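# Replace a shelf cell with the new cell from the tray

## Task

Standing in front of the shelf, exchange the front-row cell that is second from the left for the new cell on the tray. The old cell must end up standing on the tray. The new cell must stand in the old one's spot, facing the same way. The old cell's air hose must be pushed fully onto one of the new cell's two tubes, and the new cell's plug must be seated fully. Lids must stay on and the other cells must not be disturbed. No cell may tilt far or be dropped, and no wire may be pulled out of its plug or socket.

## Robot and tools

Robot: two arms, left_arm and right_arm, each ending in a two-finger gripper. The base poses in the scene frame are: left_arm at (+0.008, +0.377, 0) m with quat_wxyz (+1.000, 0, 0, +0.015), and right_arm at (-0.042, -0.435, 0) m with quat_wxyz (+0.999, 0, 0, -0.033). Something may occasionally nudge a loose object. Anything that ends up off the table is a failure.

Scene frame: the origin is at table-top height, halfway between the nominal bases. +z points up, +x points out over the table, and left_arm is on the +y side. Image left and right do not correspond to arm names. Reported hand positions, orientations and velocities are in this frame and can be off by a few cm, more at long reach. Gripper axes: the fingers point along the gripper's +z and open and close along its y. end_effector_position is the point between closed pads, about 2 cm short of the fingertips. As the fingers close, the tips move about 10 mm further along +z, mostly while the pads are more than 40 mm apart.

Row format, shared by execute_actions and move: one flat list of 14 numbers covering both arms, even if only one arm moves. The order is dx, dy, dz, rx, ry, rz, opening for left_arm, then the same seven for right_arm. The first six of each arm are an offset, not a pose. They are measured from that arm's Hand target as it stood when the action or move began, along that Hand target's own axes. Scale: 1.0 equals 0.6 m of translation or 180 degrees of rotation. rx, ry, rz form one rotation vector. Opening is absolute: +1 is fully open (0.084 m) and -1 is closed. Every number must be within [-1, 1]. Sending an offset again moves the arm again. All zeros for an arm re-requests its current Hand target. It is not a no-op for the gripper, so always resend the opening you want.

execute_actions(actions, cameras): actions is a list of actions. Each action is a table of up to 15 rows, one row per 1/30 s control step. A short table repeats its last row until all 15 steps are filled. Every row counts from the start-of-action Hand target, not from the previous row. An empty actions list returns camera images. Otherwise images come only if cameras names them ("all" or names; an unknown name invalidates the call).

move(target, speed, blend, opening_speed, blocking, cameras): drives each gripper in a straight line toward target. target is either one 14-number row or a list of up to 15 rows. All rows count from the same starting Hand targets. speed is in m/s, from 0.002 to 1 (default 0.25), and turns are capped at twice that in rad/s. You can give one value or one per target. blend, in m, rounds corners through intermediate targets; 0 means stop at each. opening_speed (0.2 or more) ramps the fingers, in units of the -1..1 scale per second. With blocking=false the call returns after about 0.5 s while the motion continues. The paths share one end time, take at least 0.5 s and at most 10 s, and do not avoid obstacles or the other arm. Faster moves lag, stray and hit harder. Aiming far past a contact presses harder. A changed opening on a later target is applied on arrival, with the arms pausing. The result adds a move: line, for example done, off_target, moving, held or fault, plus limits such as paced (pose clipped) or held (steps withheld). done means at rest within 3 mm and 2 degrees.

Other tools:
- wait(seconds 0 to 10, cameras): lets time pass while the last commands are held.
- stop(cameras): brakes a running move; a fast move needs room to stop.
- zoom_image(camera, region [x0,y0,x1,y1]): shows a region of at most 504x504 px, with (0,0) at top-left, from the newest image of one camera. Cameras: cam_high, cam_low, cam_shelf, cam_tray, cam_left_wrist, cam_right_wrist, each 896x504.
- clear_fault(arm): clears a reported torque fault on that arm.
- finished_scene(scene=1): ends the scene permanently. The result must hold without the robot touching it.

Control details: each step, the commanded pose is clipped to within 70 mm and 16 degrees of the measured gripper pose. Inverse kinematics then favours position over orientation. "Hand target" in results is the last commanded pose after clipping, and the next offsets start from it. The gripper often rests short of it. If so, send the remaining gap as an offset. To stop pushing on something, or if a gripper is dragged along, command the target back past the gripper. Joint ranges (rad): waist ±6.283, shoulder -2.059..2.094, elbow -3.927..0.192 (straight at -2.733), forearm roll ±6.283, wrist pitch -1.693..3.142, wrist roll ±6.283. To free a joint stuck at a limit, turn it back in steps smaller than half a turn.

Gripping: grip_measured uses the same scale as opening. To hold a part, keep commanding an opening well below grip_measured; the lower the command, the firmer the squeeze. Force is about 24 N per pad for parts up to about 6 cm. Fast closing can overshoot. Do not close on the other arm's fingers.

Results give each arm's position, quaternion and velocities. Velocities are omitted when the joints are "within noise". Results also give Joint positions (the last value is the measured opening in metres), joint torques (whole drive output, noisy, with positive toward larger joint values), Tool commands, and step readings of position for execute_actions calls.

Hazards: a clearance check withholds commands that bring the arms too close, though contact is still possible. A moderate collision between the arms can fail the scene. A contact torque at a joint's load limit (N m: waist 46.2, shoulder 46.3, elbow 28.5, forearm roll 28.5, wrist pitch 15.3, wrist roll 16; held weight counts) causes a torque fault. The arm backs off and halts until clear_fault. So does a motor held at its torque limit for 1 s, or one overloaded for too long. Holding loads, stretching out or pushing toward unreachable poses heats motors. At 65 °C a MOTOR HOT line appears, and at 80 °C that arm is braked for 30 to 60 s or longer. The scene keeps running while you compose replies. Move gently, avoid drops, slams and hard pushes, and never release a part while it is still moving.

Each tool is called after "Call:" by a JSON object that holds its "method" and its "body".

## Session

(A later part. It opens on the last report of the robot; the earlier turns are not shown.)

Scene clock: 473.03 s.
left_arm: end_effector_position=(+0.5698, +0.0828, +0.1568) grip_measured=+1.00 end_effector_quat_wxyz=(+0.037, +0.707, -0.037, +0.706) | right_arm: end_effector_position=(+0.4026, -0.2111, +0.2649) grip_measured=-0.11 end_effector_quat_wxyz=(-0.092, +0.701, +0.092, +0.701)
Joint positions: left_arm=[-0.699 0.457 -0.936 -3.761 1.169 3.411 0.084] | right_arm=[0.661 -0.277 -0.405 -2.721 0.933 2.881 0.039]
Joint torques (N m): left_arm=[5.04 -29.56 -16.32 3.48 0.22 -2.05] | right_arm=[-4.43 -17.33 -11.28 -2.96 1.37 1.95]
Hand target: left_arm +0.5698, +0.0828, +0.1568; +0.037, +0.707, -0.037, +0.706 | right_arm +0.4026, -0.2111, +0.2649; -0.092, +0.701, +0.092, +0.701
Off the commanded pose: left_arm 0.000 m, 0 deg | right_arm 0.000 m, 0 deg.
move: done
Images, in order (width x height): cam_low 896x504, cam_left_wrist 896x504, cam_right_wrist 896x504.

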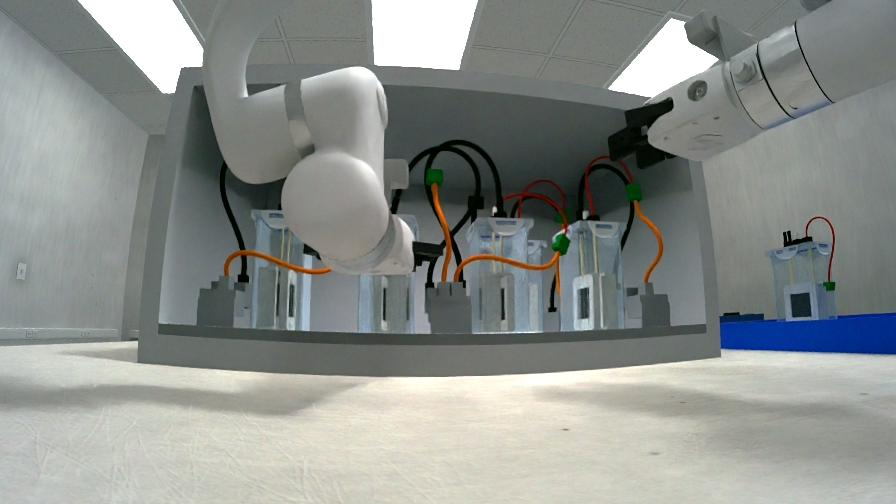

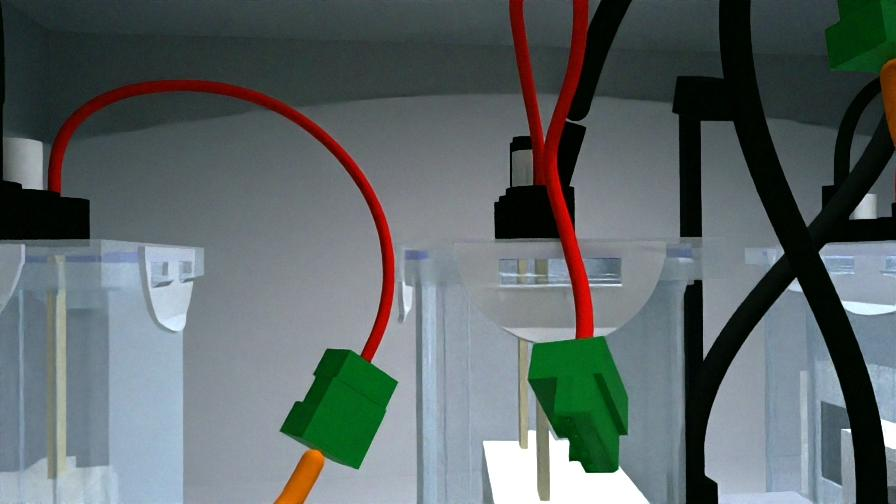

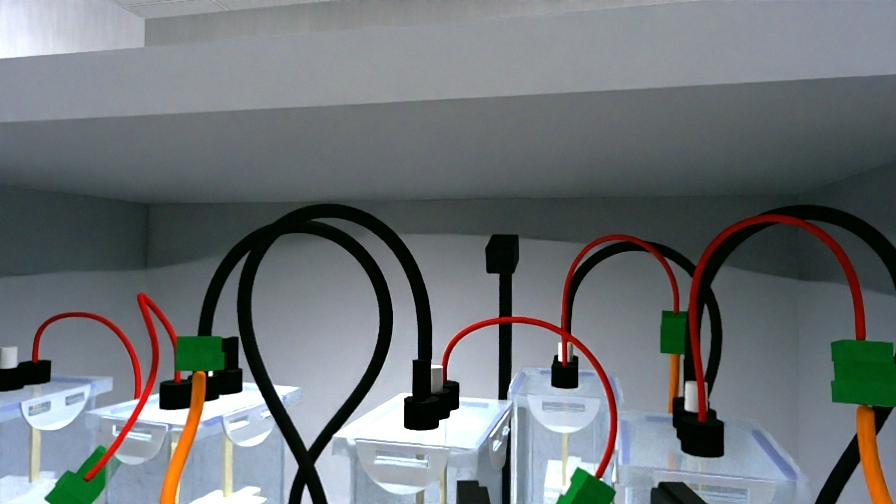

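Call:
{"method": "move", "body": {"target": [-0.005,-0.004,0.06,0,0,0,1,0,0,0,0,0,0,-0.1], "speed": 0.05, "cameras": ["cam_left_wrist","cam_low","cam_right_wrist","cam_shelf"]}}

Call:
{"method": "zoom_image", "body": {"camera": "cam_low", "region": [300, 120, 500, 340]}}

Call:
{"method": "zoom_image", "body": {"camera": "cam_right_wrist", "region": [0, 250, 350, 504]}}

Call:
{"method": "zoom_image", "body": {"camera": "cam_shelf", "region": [500, 200, 800, 430]}}

Scene clock: 488.57 s.
left_arm: end_effector_position=(+0.6058, +0.0814, +0.1537) grip_measured=+1.00 end_effector_quat_wxyz=(+0.037, +0.707, -0.037, +0.706) | right_arm: end_effector_position=(+0.4026, -0.2111, +0.2649) grip_measured=-0.11 end_effector_quat_wxyz=(-0.092, +0.701, +0.092, +0.701)
Joint positions: left_arm=[-0.648 0.534 -1.059 -3.719 1.117 3.418 0.084] | right_arm=[0.661 -0.277 -0.405 -2.721 0.933 2.881 0.039]
Joint torques (N m): left_arm=[4.84 -32.41 -17.12 3.43 0.2 1.95] | right_arm=[-4.3 -17.3 -11.18 -2.8 1.39 1.95]
Hand target: left_arm +0.6058, +0.0814, +0.1537; +0.037, +0.707, -0.037, +0.706 | right_arm +0.4026, -0.2111, +0.2649; -0.092, +0.701, +0.092, +0.701
Off the commanded pose: left_arm 0.000 m, 0 deg | right_arm 0.000 m, 0 deg.
move: done
Images, in order (width x height): cam_low 896x504, cam_shelf 896x504, cam_left_wrist 896x504, cam_right_wrist 896x504.

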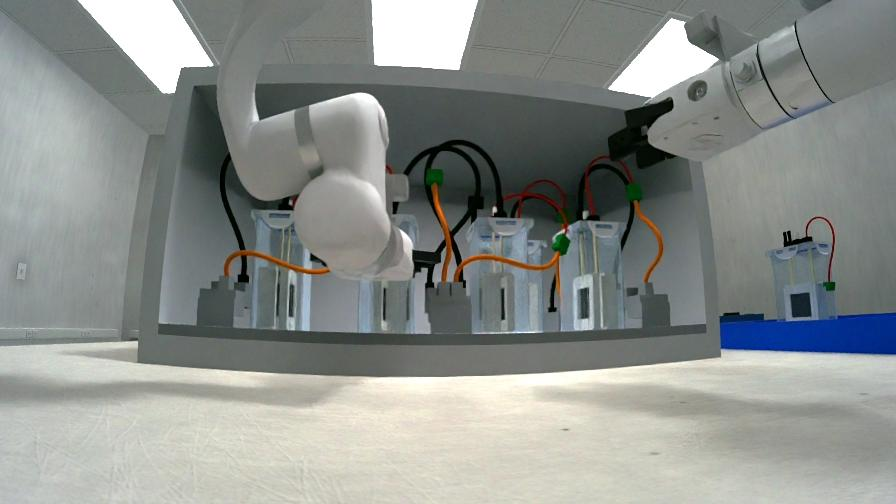

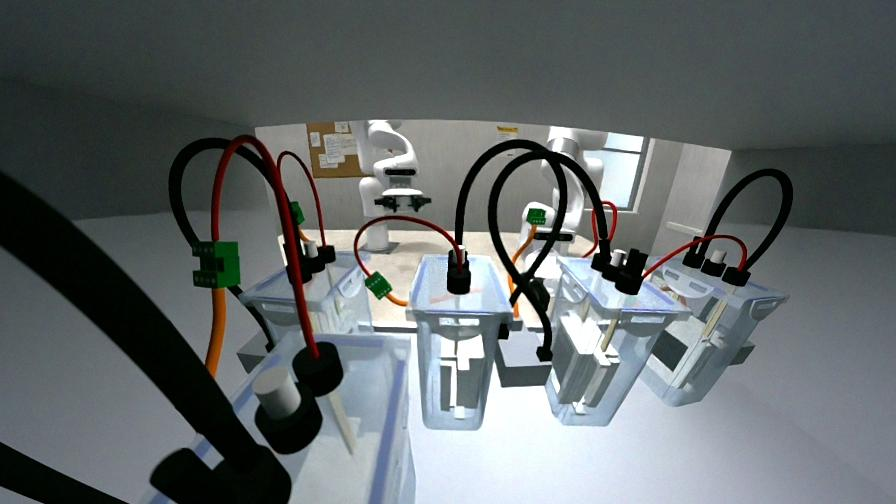

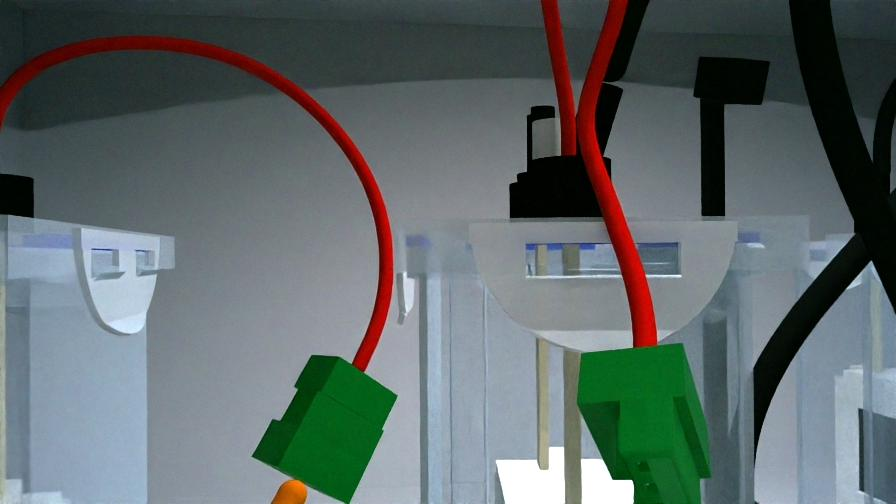

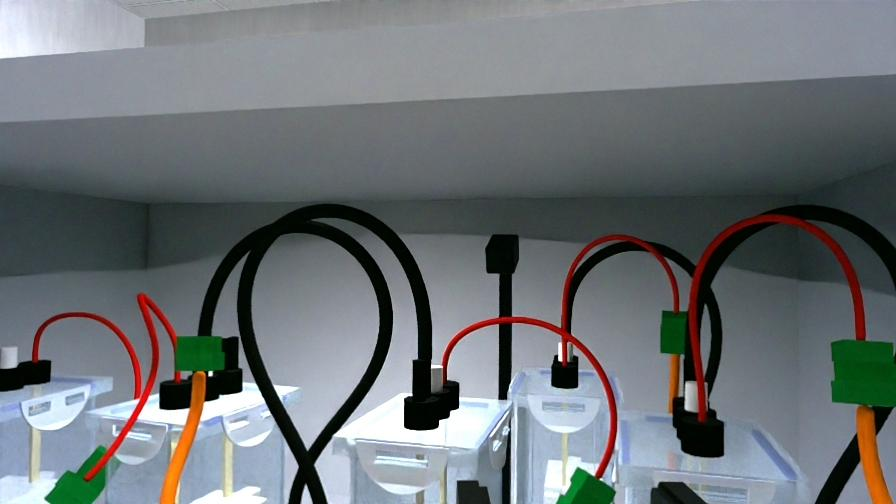

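Scaled by 2.291 from the camera's 896x504 image, which has a finer 1280x720 frame.

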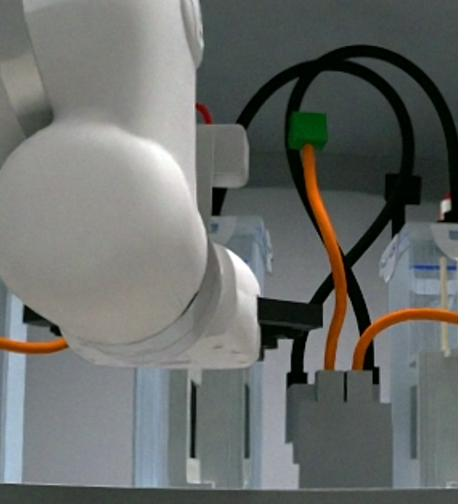

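Scaled by 1.440 from the camera's 896x504 image, which has a finer 1280x720 frame.

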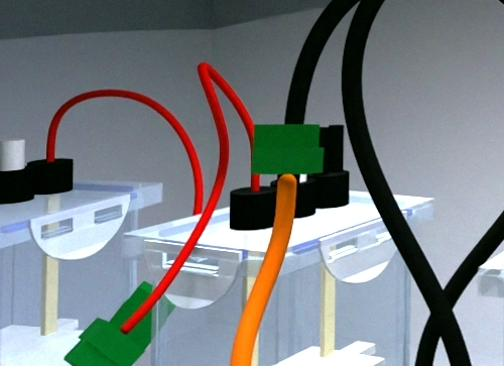

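Scaled by 1.680 from the camera's 896x504 image, which has a finer 1280x720 frame.

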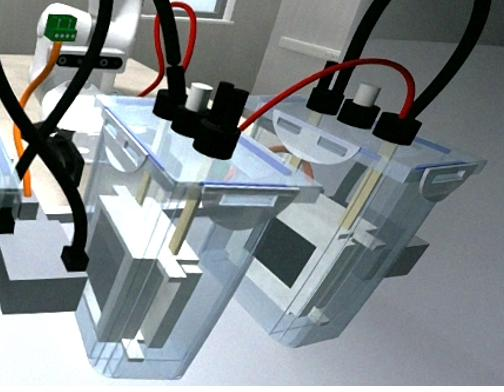

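Call:
{"method": "move", "body": {"target": [-0.003,0.0,0.035,0,0,0,1,0,0,0,0,0,0,-0.1], "speed": 0.04, "cameras": ["cam_left_wrist","cam_low","cam_right_wrist","cam_shelf"]}}

Call:
{"method": "zoom_image", "body": {"camera": "cam_shelf", "region": [500, 200, 800, 430]}}

Scene clock: 495.03 s.
left_arm: end_effector_position=(+0.6267, +0.0792, +0.1519) grip_measured=+1.00 end_effector_quat_wxyz=(+0.037, +0.707, -0.037, +0.706) | right_arm: end_effector_position=(+0.4026, -0.2111, +0.2649) grip_measured=-0.11 end_effector_quat_wxyz=(-0.092, +0.701, +0.092, +0.701)
Joint positions: left_arm=[-0.624 0.582 -1.138 -3.702 1.085 3.425 0.084] | right_arm=[0.661 -0.277 -0.405 -2.721 0.933 2.881 0.039]
Joint torques (N m): left_arm=[4.81 -34.19 -17.15 3.34 0.21 2] | right_arm=[-4.56 -17.19 -11.24 -2.84 1.35 1.86]
Hand target: left_arm +0.6267, +0.0792, +0.1519; +0.037, +0.707, -0.037, +0.706 | right_arm +0.4026, -0.2111, +0.2649; -0.092, +0.701, +0.092, +0.701
Off the commanded pose: left_arm 0.000 m, 0 deg | right_arm 0.000 m, 0 deg.
move: done
Images, in order (width x height): cam_low 896x504, cam_shelf 896x504, cam_left_wrist 896x504, cam_right_wrist 896x504.

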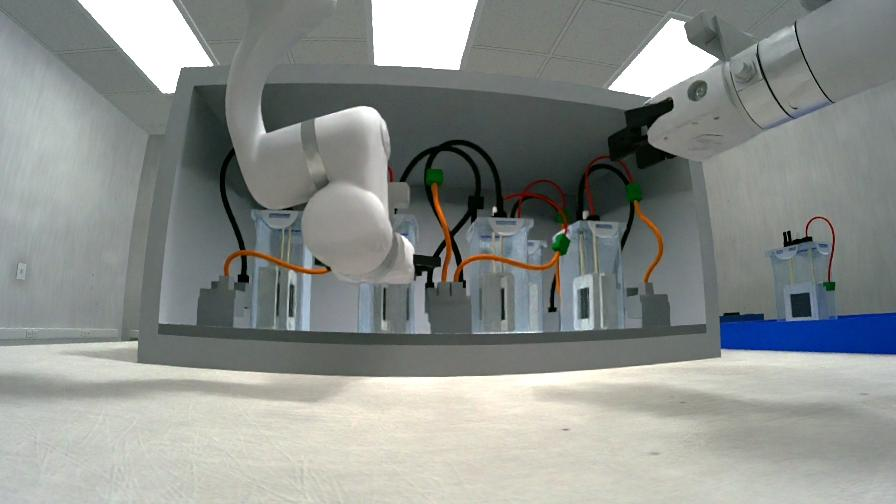

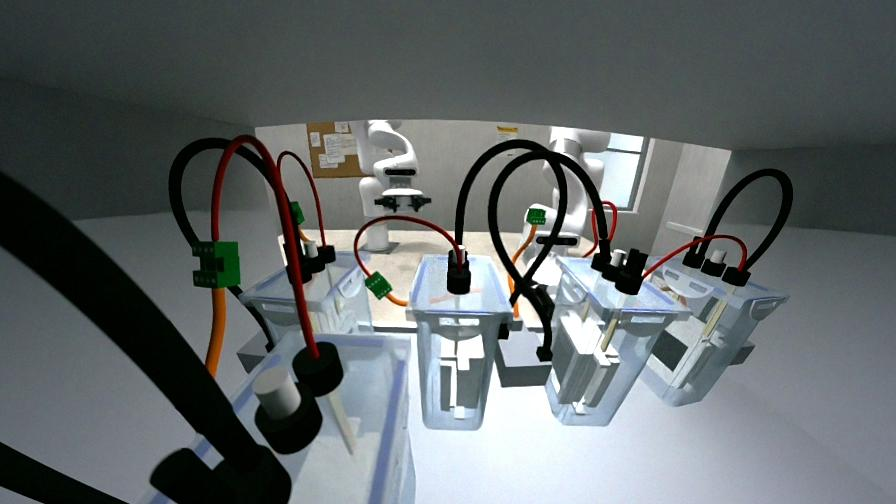

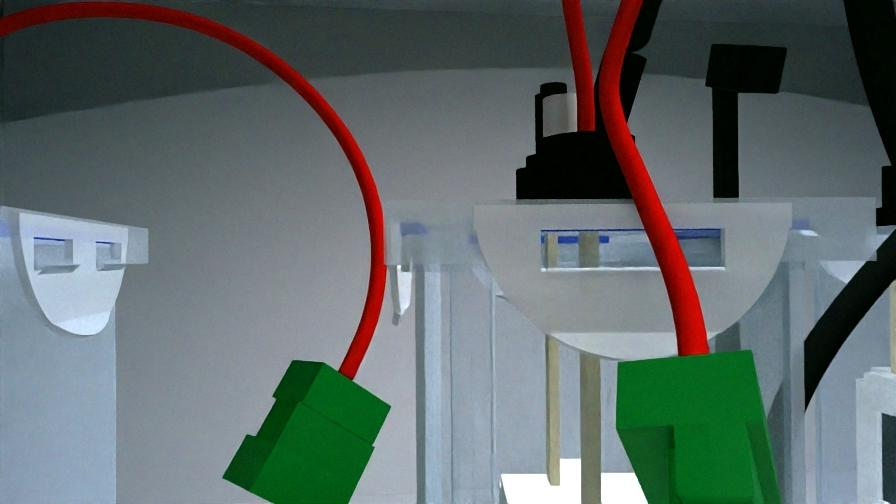

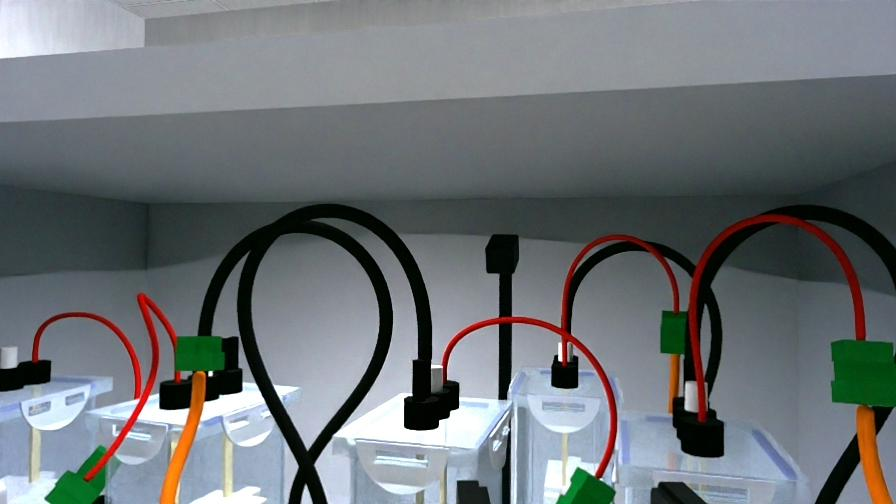

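Scaled by 1.680 from the camera's 896x504 image, which has a finer 1280x720 frame.

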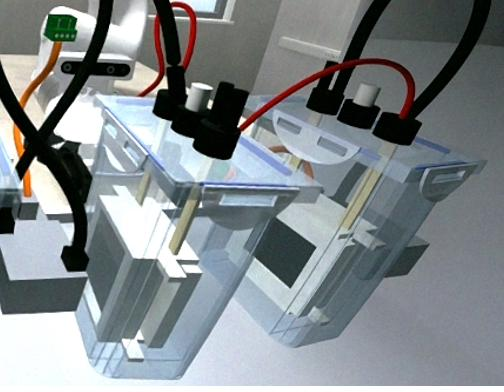

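Call:
{"method": "move", "body": {"target": [0,0.0,0.025,0,0,0,1,0,0,0,0,0,0,-0.1], "speed": 0.03, "cameras": ["cam_left_wrist","cam_low","cam_shelf"]}}

Call:
{"method": "zoom_image", "body": {"camera": "cam_shelf", "region": [500, 200, 800, 430]}}

Call:
{"method": "zoom_image", "body": {"camera": "cam_low", "region": [300, 180, 500, 340]}}

Scene clock: 499.70 s.
left_arm: end_effector_position=(+0.6416, +0.0777, +0.1519) grip_measured=+1.00 end_effector_quat_wxyz=(+0.037, +0.707, -0.037, +0.706) | right_arm: end_effector_position=(+0.4026, -0.2111, +0.2649) grip_measured=-0.11 end_effector_quat_wxyz=(-0.092, +0.701, +0.092, +0.701)
Joint positions: left_arm=[-0.608 0.615 -1.197 -3.691 1.058 3.432 0.084] | right_arm=[0.661 -0.277 -0.405 -2.721 0.933 2.881 0.039]
Joint torques (N m): left_arm=[4.82 -35.24 -17.69 3.33 0.13 1.9] | right_arm=[-4.4 -17.26 -11.37 -2.7 1.41 1.89]
Hand target: left_arm +0.6416, +0.0777, +0.1519; +0.037, +0.707, -0.037, +0.706 | right_arm +0.4026, -0.2111, +0.2649; -0.092, +0.701, +0.092, +0.701
Off the commanded pose: left_arm 0.000 m, 0 deg | right_arm 0.000 m, 0 deg.
move: done
Images, in order (width x height): cam_low 896x504, cam_shelf 896x504, cam_left_wrist 896x504.

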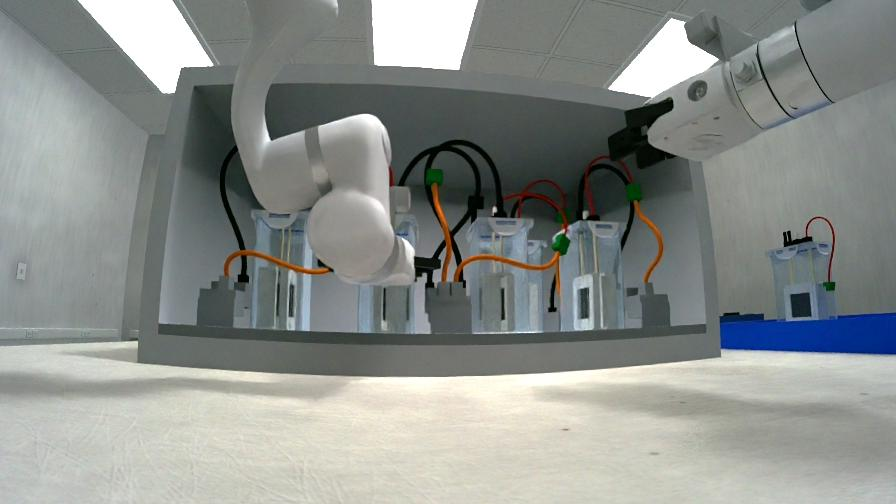

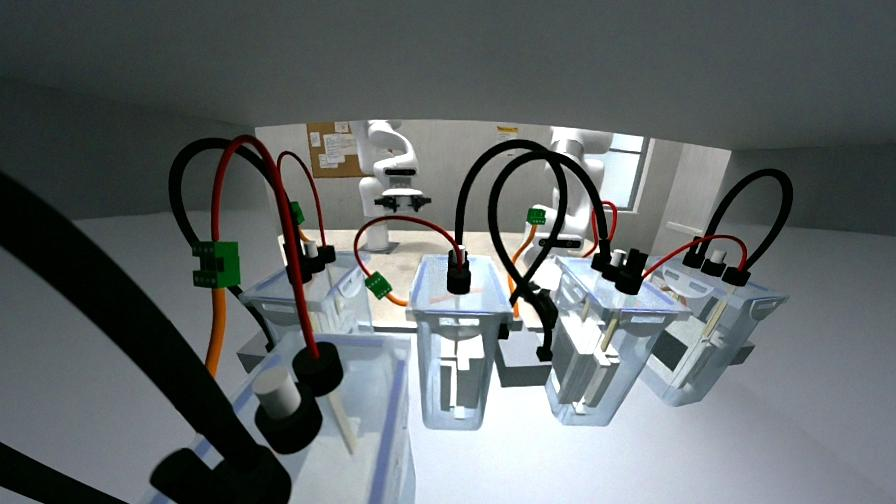

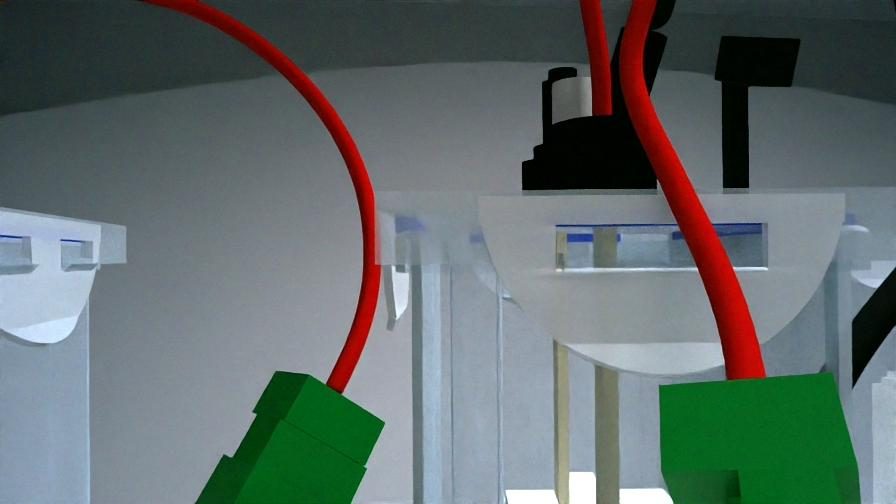

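Scaled by 1.680 from the camera's 896x504 image, which has a finer 1280x720 frame.

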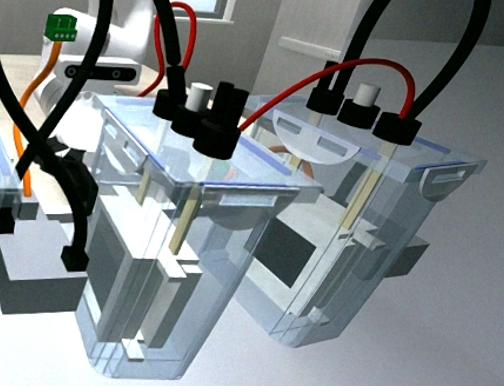

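Scaled by 2.520 from the camera's 896x504 image, which has a finer 1280x720 frame.

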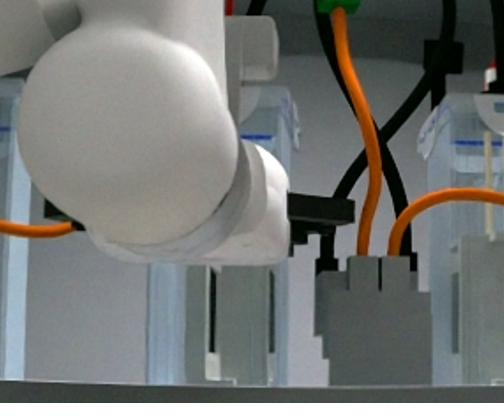

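Call:
{"method": "move", "body": {"target": [0,0.0,0,0,0,0,0.3,0,0,0,0,0,0,-0.1], "opening_speed": 0.3, "cameras": ["cam_left_wrist","cam_low","cam_shelf"]}}

Call:
{"method": "zoom_image", "body": {"camera": "cam_shelf", "region": [500, 200, 800, 430]}}

Scene clock: 506.87 s.
left_arm: end_effector_position=(+0.6416, +0.0777, +0.1519) grip_measured=+0.86 end_effector_quat_wxyz=(+0.037, +0.707, -0.037, +0.706) | right_arm: end_effector_position=(+0.4026, -0.2111, +0.2649) grip_measured=-0.11 end_effector_quat_wxyz=(-0.092, +0.701, +0.092, +0.701)
Joint positions: left_arm=[-0.608 0.615 -1.197 -3.691 1.058 3.432 0.079] | right_arm=[0.661 -0.277 -0.405 -2.721 0.933 2.881 0.039]
Joint torques (N m): left_arm=[4.66 -35.15 -15.38 -3.26 5.45 1.99] | right_arm=[-4.37 -17.34 -11.33 -2.46 1.41 1.83]
Hand target: left_arm +0.6416, +0.0777, +0.1519; +0.037, +0.707, -0.037, +0.706 | right_arm +0.4026, -0.2111, +0.2649; -0.092, +0.701, +0.092, +0.701
Off the commanded pose: left_arm 0.000 m, 0 deg | right_arm 0.000 m, 0 deg.
move: done
Images, in order (width x height): cam_low 896x504, cam_shelf 896x504, cam_left_wrist 896x504.

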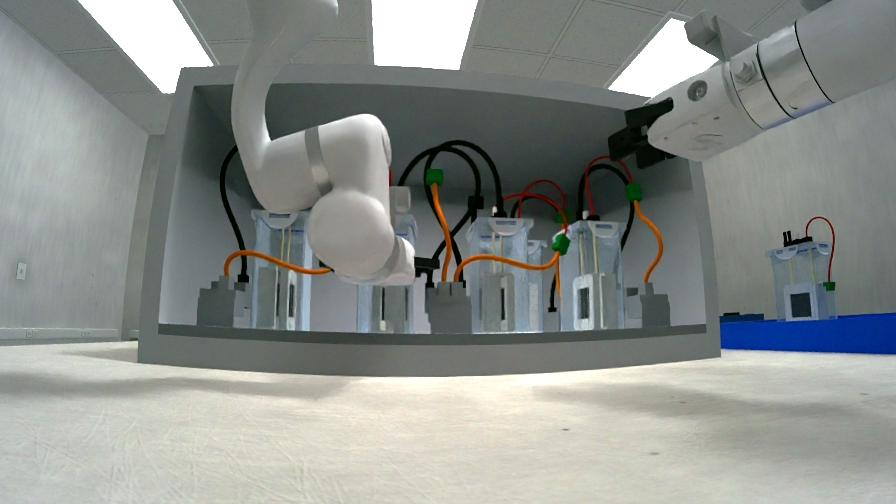

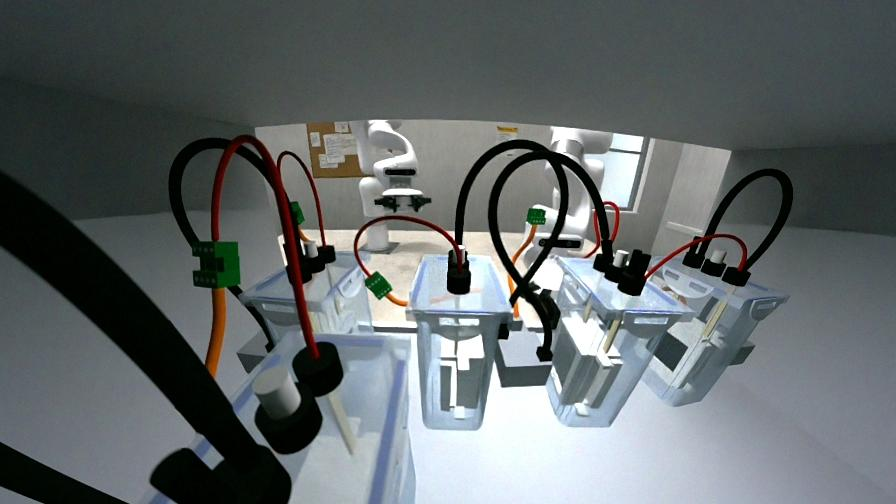

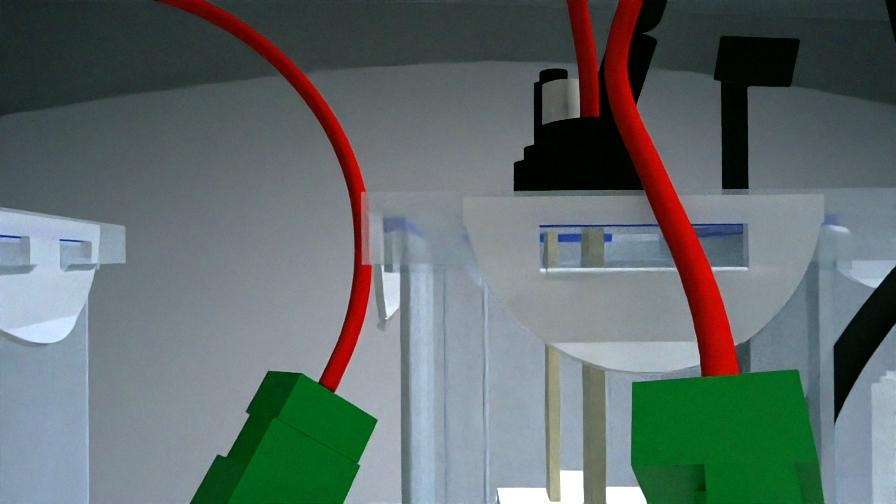

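Scaled by 1.680 from the camera's 896x504 image, which has a finer 1280x720 frame.

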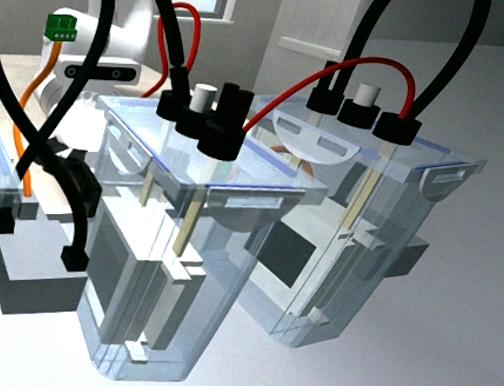

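Call:
{"method": "move", "body": {"target": [0,0.0,-0.05,0,0,0,-1,0,0,0,0,0,0,-0.1], "speed": 0.03, "cameras": ["cam_left_wrist","cam_low","cam_shelf","cam_right_wrist"]}}

Call:
{"method": "zoom_image", "body": {"camera": "cam_shelf", "region": [500, 200, 800, 430]}}

Scene clock: 513.37 s.
left_arm: end_effector_position=(+0.6118, +0.0808, +0.1519) grip_measured=+0.86 end_effector_quat_wxyz=(+0.037, +0.707, -0.037, +0.706) | right_arm: end_effector_position=(+0.4026, -0.2111, +0.2649) grip_measured=-0.11 end_effector_quat_wxyz=(-0.092, +0.701, +0.092, +0.701)
Joint positions: left_arm=[-0.641 0.551 -1.082 -3.713 1.11 3.419 0.079] | right_arm=[0.661 -0.277 -0.405 -2.721 0.933 2.881 0.039]
Joint torques (N m): left_arm=[-4.92 -56.13 -11.41 -1.93 6.61 -1.75] | right_arm=[-4.28 -17.41 -11.44 -2.58 1.43 1.92]
Hand target: left_arm +0.6118, +0.0808, +0.1519; +0.037, +0.707, -0.037, +0.706 | right_arm +0.4026, -0.2111, +0.2649; -0.092, +0.701, +0.092, +0.701
Off the commanded pose: left_arm 0.000 m, 0 deg | right_arm 0.000 m, 0 deg.
move: done
Images, in order (width x height): cam_low 896x504, cam_shelf 896x504, cam_left_wrist 896x504, cam_right_wrist 896x504.

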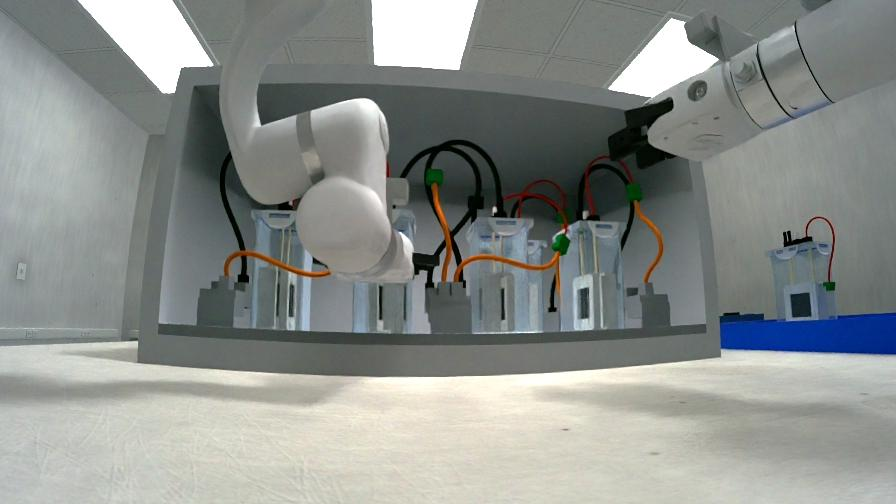

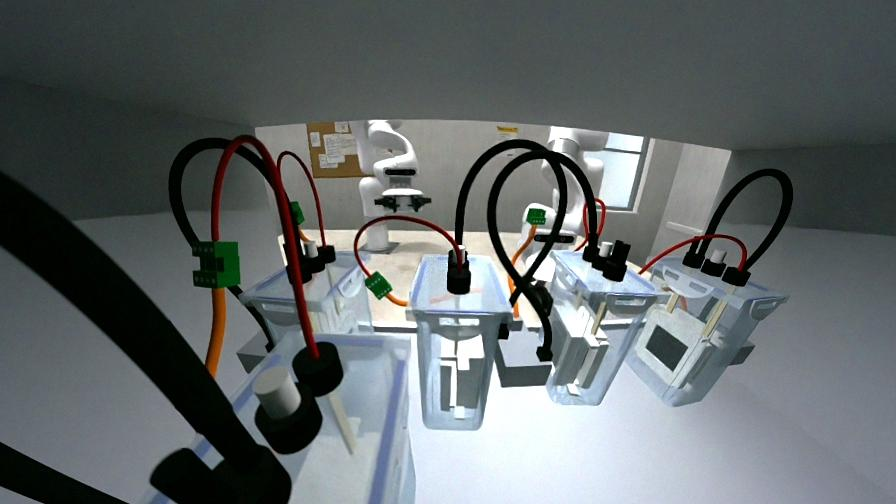

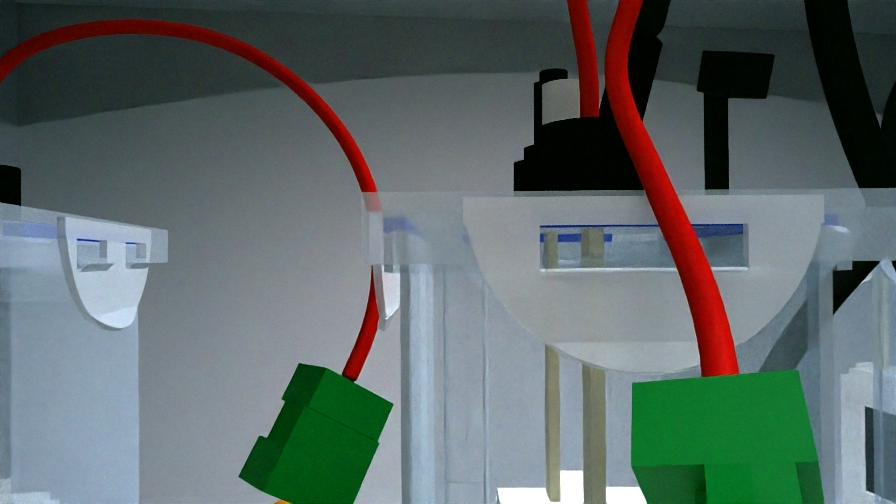

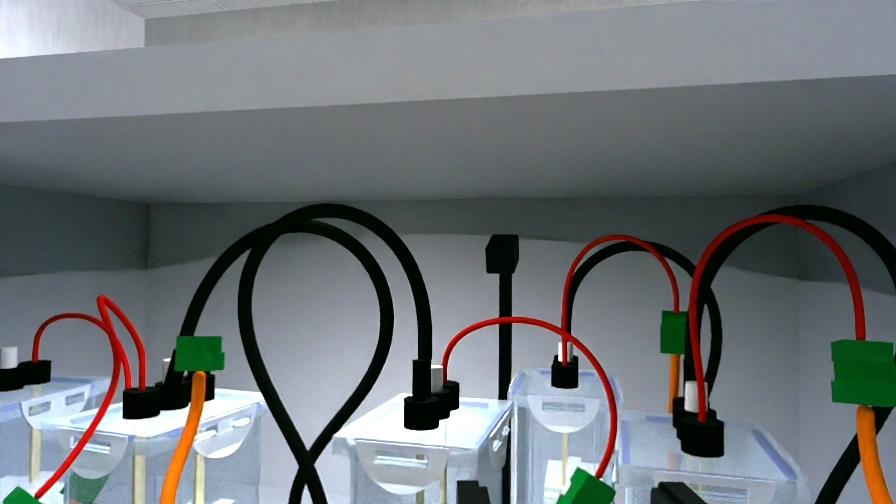

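Scaled by 1.680 from the camera's 896x504 image, which has a finer 1280x720 frame.

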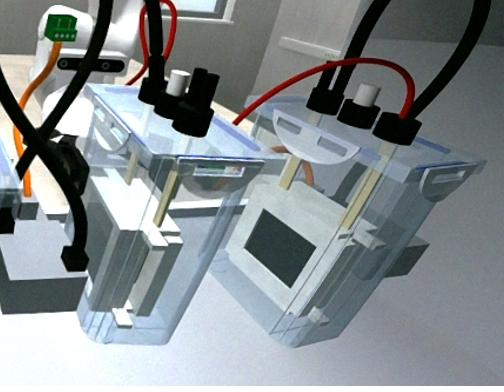

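Call:
{"method": "move", "body": {"target": [[0,0.0,-0.03,0,0,0,-1,0,0,0,0,0,0,-0.1],[0,0.0,-0.03,0,0,0,1,0,0,0,0,0,0,-0.1],[0,-0.003,0.005,0,0,0,1,0,0,0,0,0,0,-0.1],[0,-0.003,0.005,0,0,0,-1,0,0,0,0,0,0,-0.1]], "speed": 0.03, "cameras": ["cam_left_wrist","cam_low","cam_shelf","cam_right_wrist"]}}

Call:
{"method": "zoom_image", "body": {"camera": "cam_shelf", "region": [500, 200, 800, 430]}}

Scene clock: 522.00 s.
left_arm: end_effector_position=(+0.6150, +0.0824, +0.1519) grip_measured=+0.86 end_effector_quat_wxyz=(+0.037, +0.707, -0.037, +0.706) | right_arm: end_effector_position=(+0.4026, -0.2111, +0.2649) grip_measured=-0.11 end_effector_quat_wxyz=(-0.092, +0.701, +0.092, +0.701)
Joint positions: left_arm=[-0.634 0.555 -1.09 -3.707 1.106 3.417 0.079] | right_arm=[0.661 -0.277 -0.405 -2.721 0.933 2.881 0.039]
Joint torques (N m): left_arm=[-4.89 -35.99 -13.3 -1.99 3.5 1.77] | right_arm=[-4.67 -17.43 -11.38 -2.25 1.51 1.86]
Hand target: left_arm +0.6150, +0.0823, +0.1519; +0.037, +0.707, -0.037, +0.706 | right_arm +0.4026, -0.2111, +0.2649; -0.092, +0.701, +0.092, +0.701
Off the commanded pose: left_arm 0.000 m, 0 deg | right_arm 0.000 m, 0 deg.
move: done
Images, in order (width x height): cam_low 896x504, cam_shelf 896x504, cam_left_wrist 896x504, cam_right_wrist 896x504.

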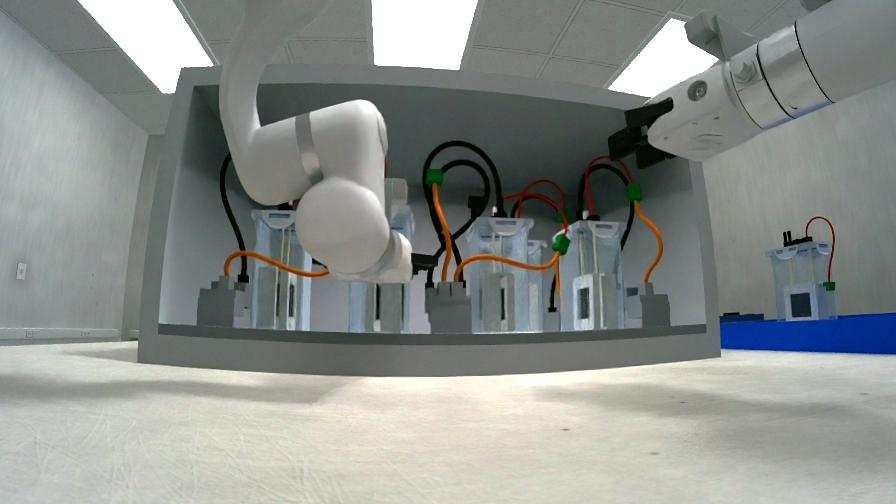

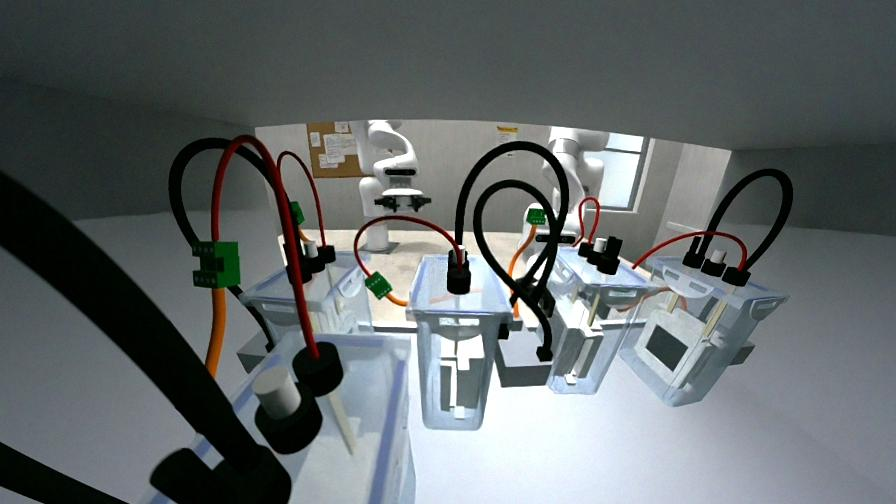

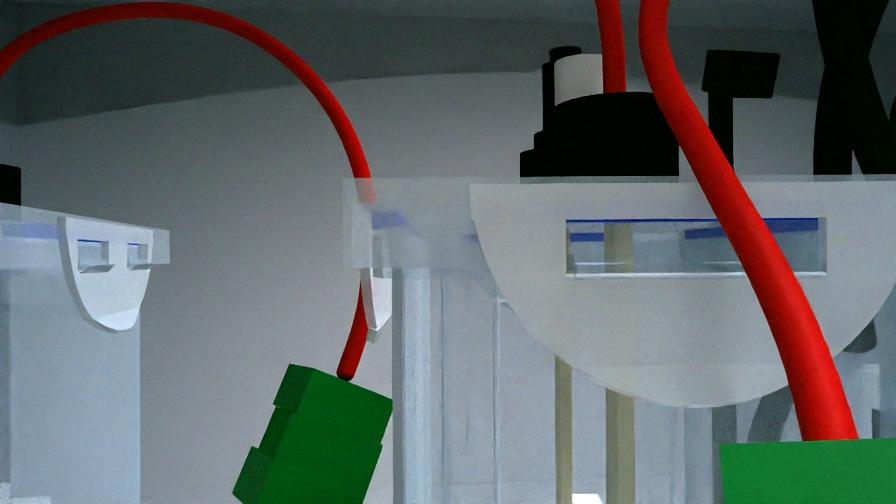

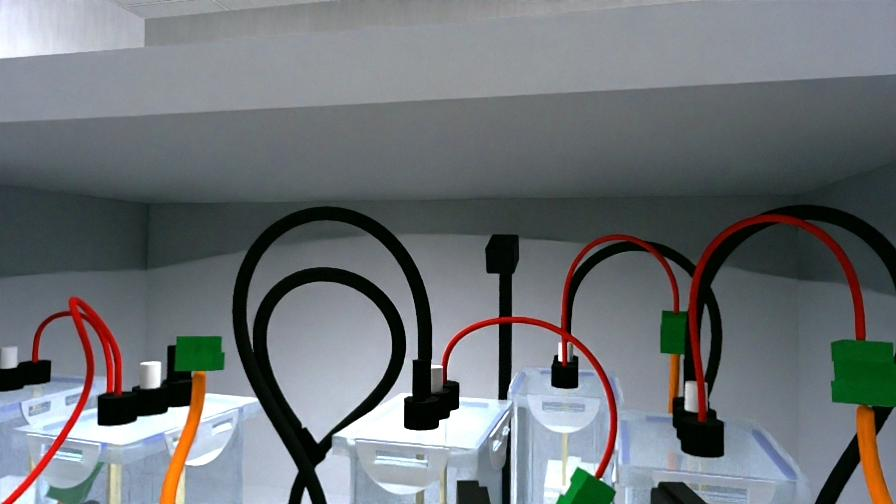

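Scaled by 1.680 from the camera's 896x504 image, which has a finer 1280x720 frame.

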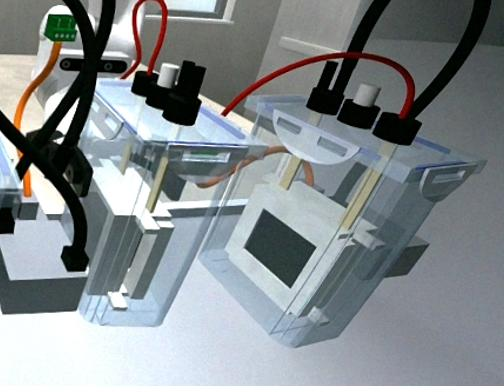

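Call:
{"method": "move", "body": {"target": [[0,0.0,0,0,0,0,1,0,0,0,0,0,0,-0.1],[0,-0.002,0.0167,0,0,0,1,0,0,0,0,0,0,-0.1],[0,-0.002,0.0167,0,0,0,-1,0,0,0,0,0,0,-0.1]], "speed": 0.03, "cameras": ["cam_left_wrist","cam_low","cam_shelf"]}}

Call:
{"method": "zoom_image", "body": {"camera": "cam_shelf", "region": [500, 200, 800, 430]}}

Scene clock: 528.27 s.
left_arm: end_effector_position=(+0.6251, +0.0825, +0.1519) grip_measured=+0.86 end_effector_quat_wxyz=(+0.037, +0.707, -0.037, +0.706) | right_arm: end_effector_position=(+0.4026, -0.2111, +0.2649) grip_measured=-0.11 end_effector_quat_wxyz=(-0.092, +0.701, +0.092, +0.701)
Joint positions: left_arm=[-0.621 0.575 -1.125 -3.697 1.089 3.42 0.079] | right_arm=[0.661 -0.277 -0.405 -2.721 0.933 2.881 0.039]
Joint torques (N m): left_arm=[1.42 -37.4 -15.09 -0.02 2.38 1.78] | right_arm=[-4.53 -17.34 -11.27 -2.28 1.62 1.7]
Hand target: left_arm +0.6251, +0.0824, +0.1519; +0.037, +0.707, -0.037, +0.706 | right_arm +0.4026, -0.2111, +0.2649; -0.092, +0.701, +0.092, +0.701
Off the commanded pose: left_arm 0.000 m, 0 deg | right_arm 0.000 m, 0 deg.
move: done
Images, in order (width x height): cam_low 896x504, cam_shelf 896x504, cam_left_wrist 896x504.

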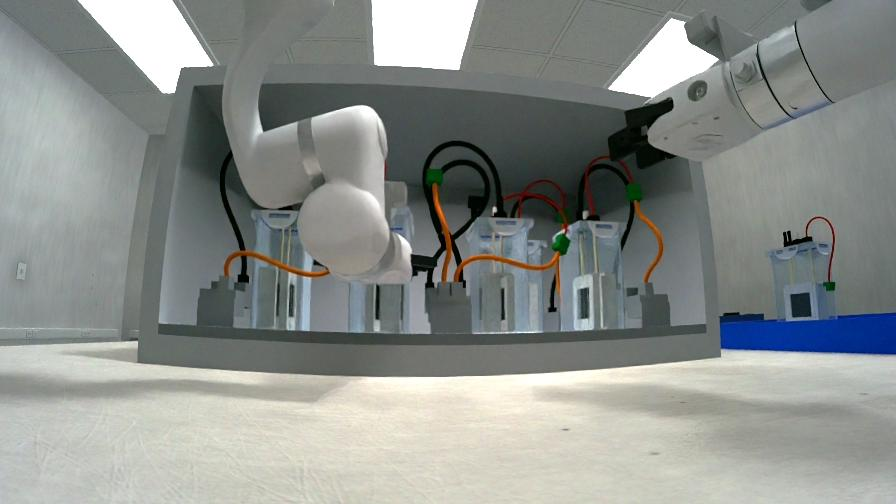

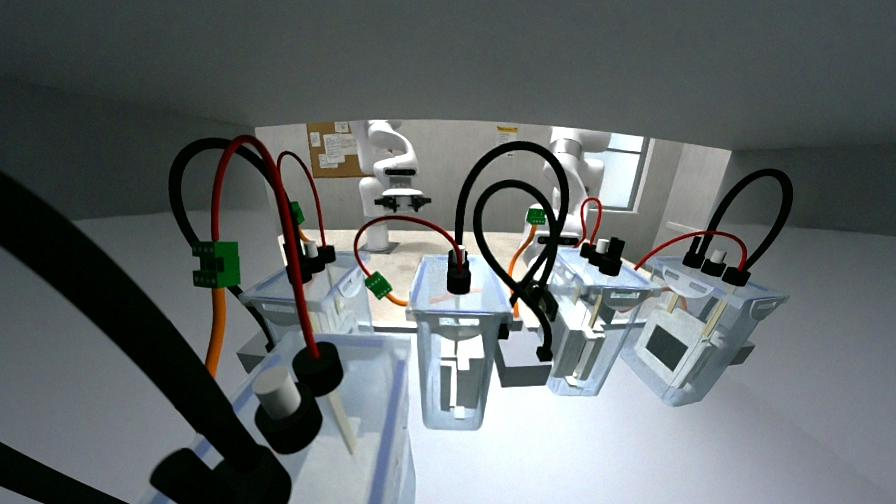

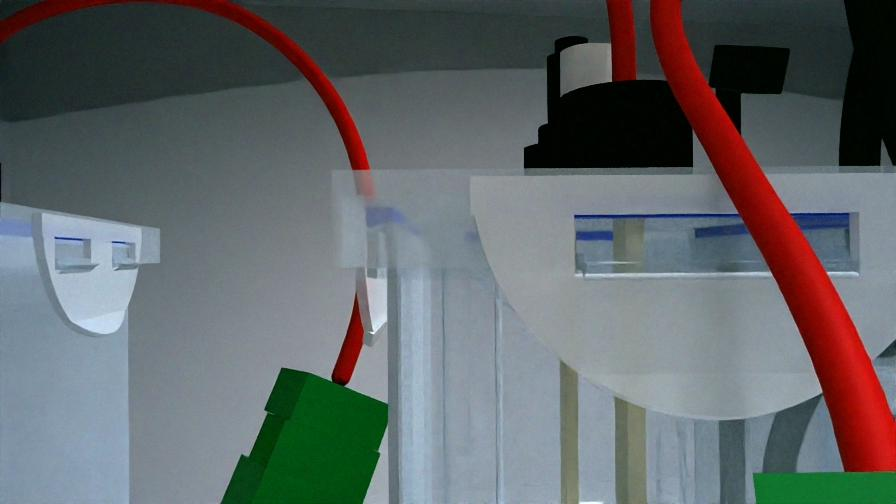

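Scaled by 1.680 from the camera's 896x504 image, which has a finer 1280x720 frame.

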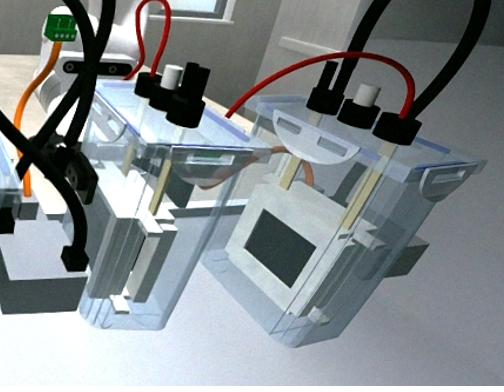

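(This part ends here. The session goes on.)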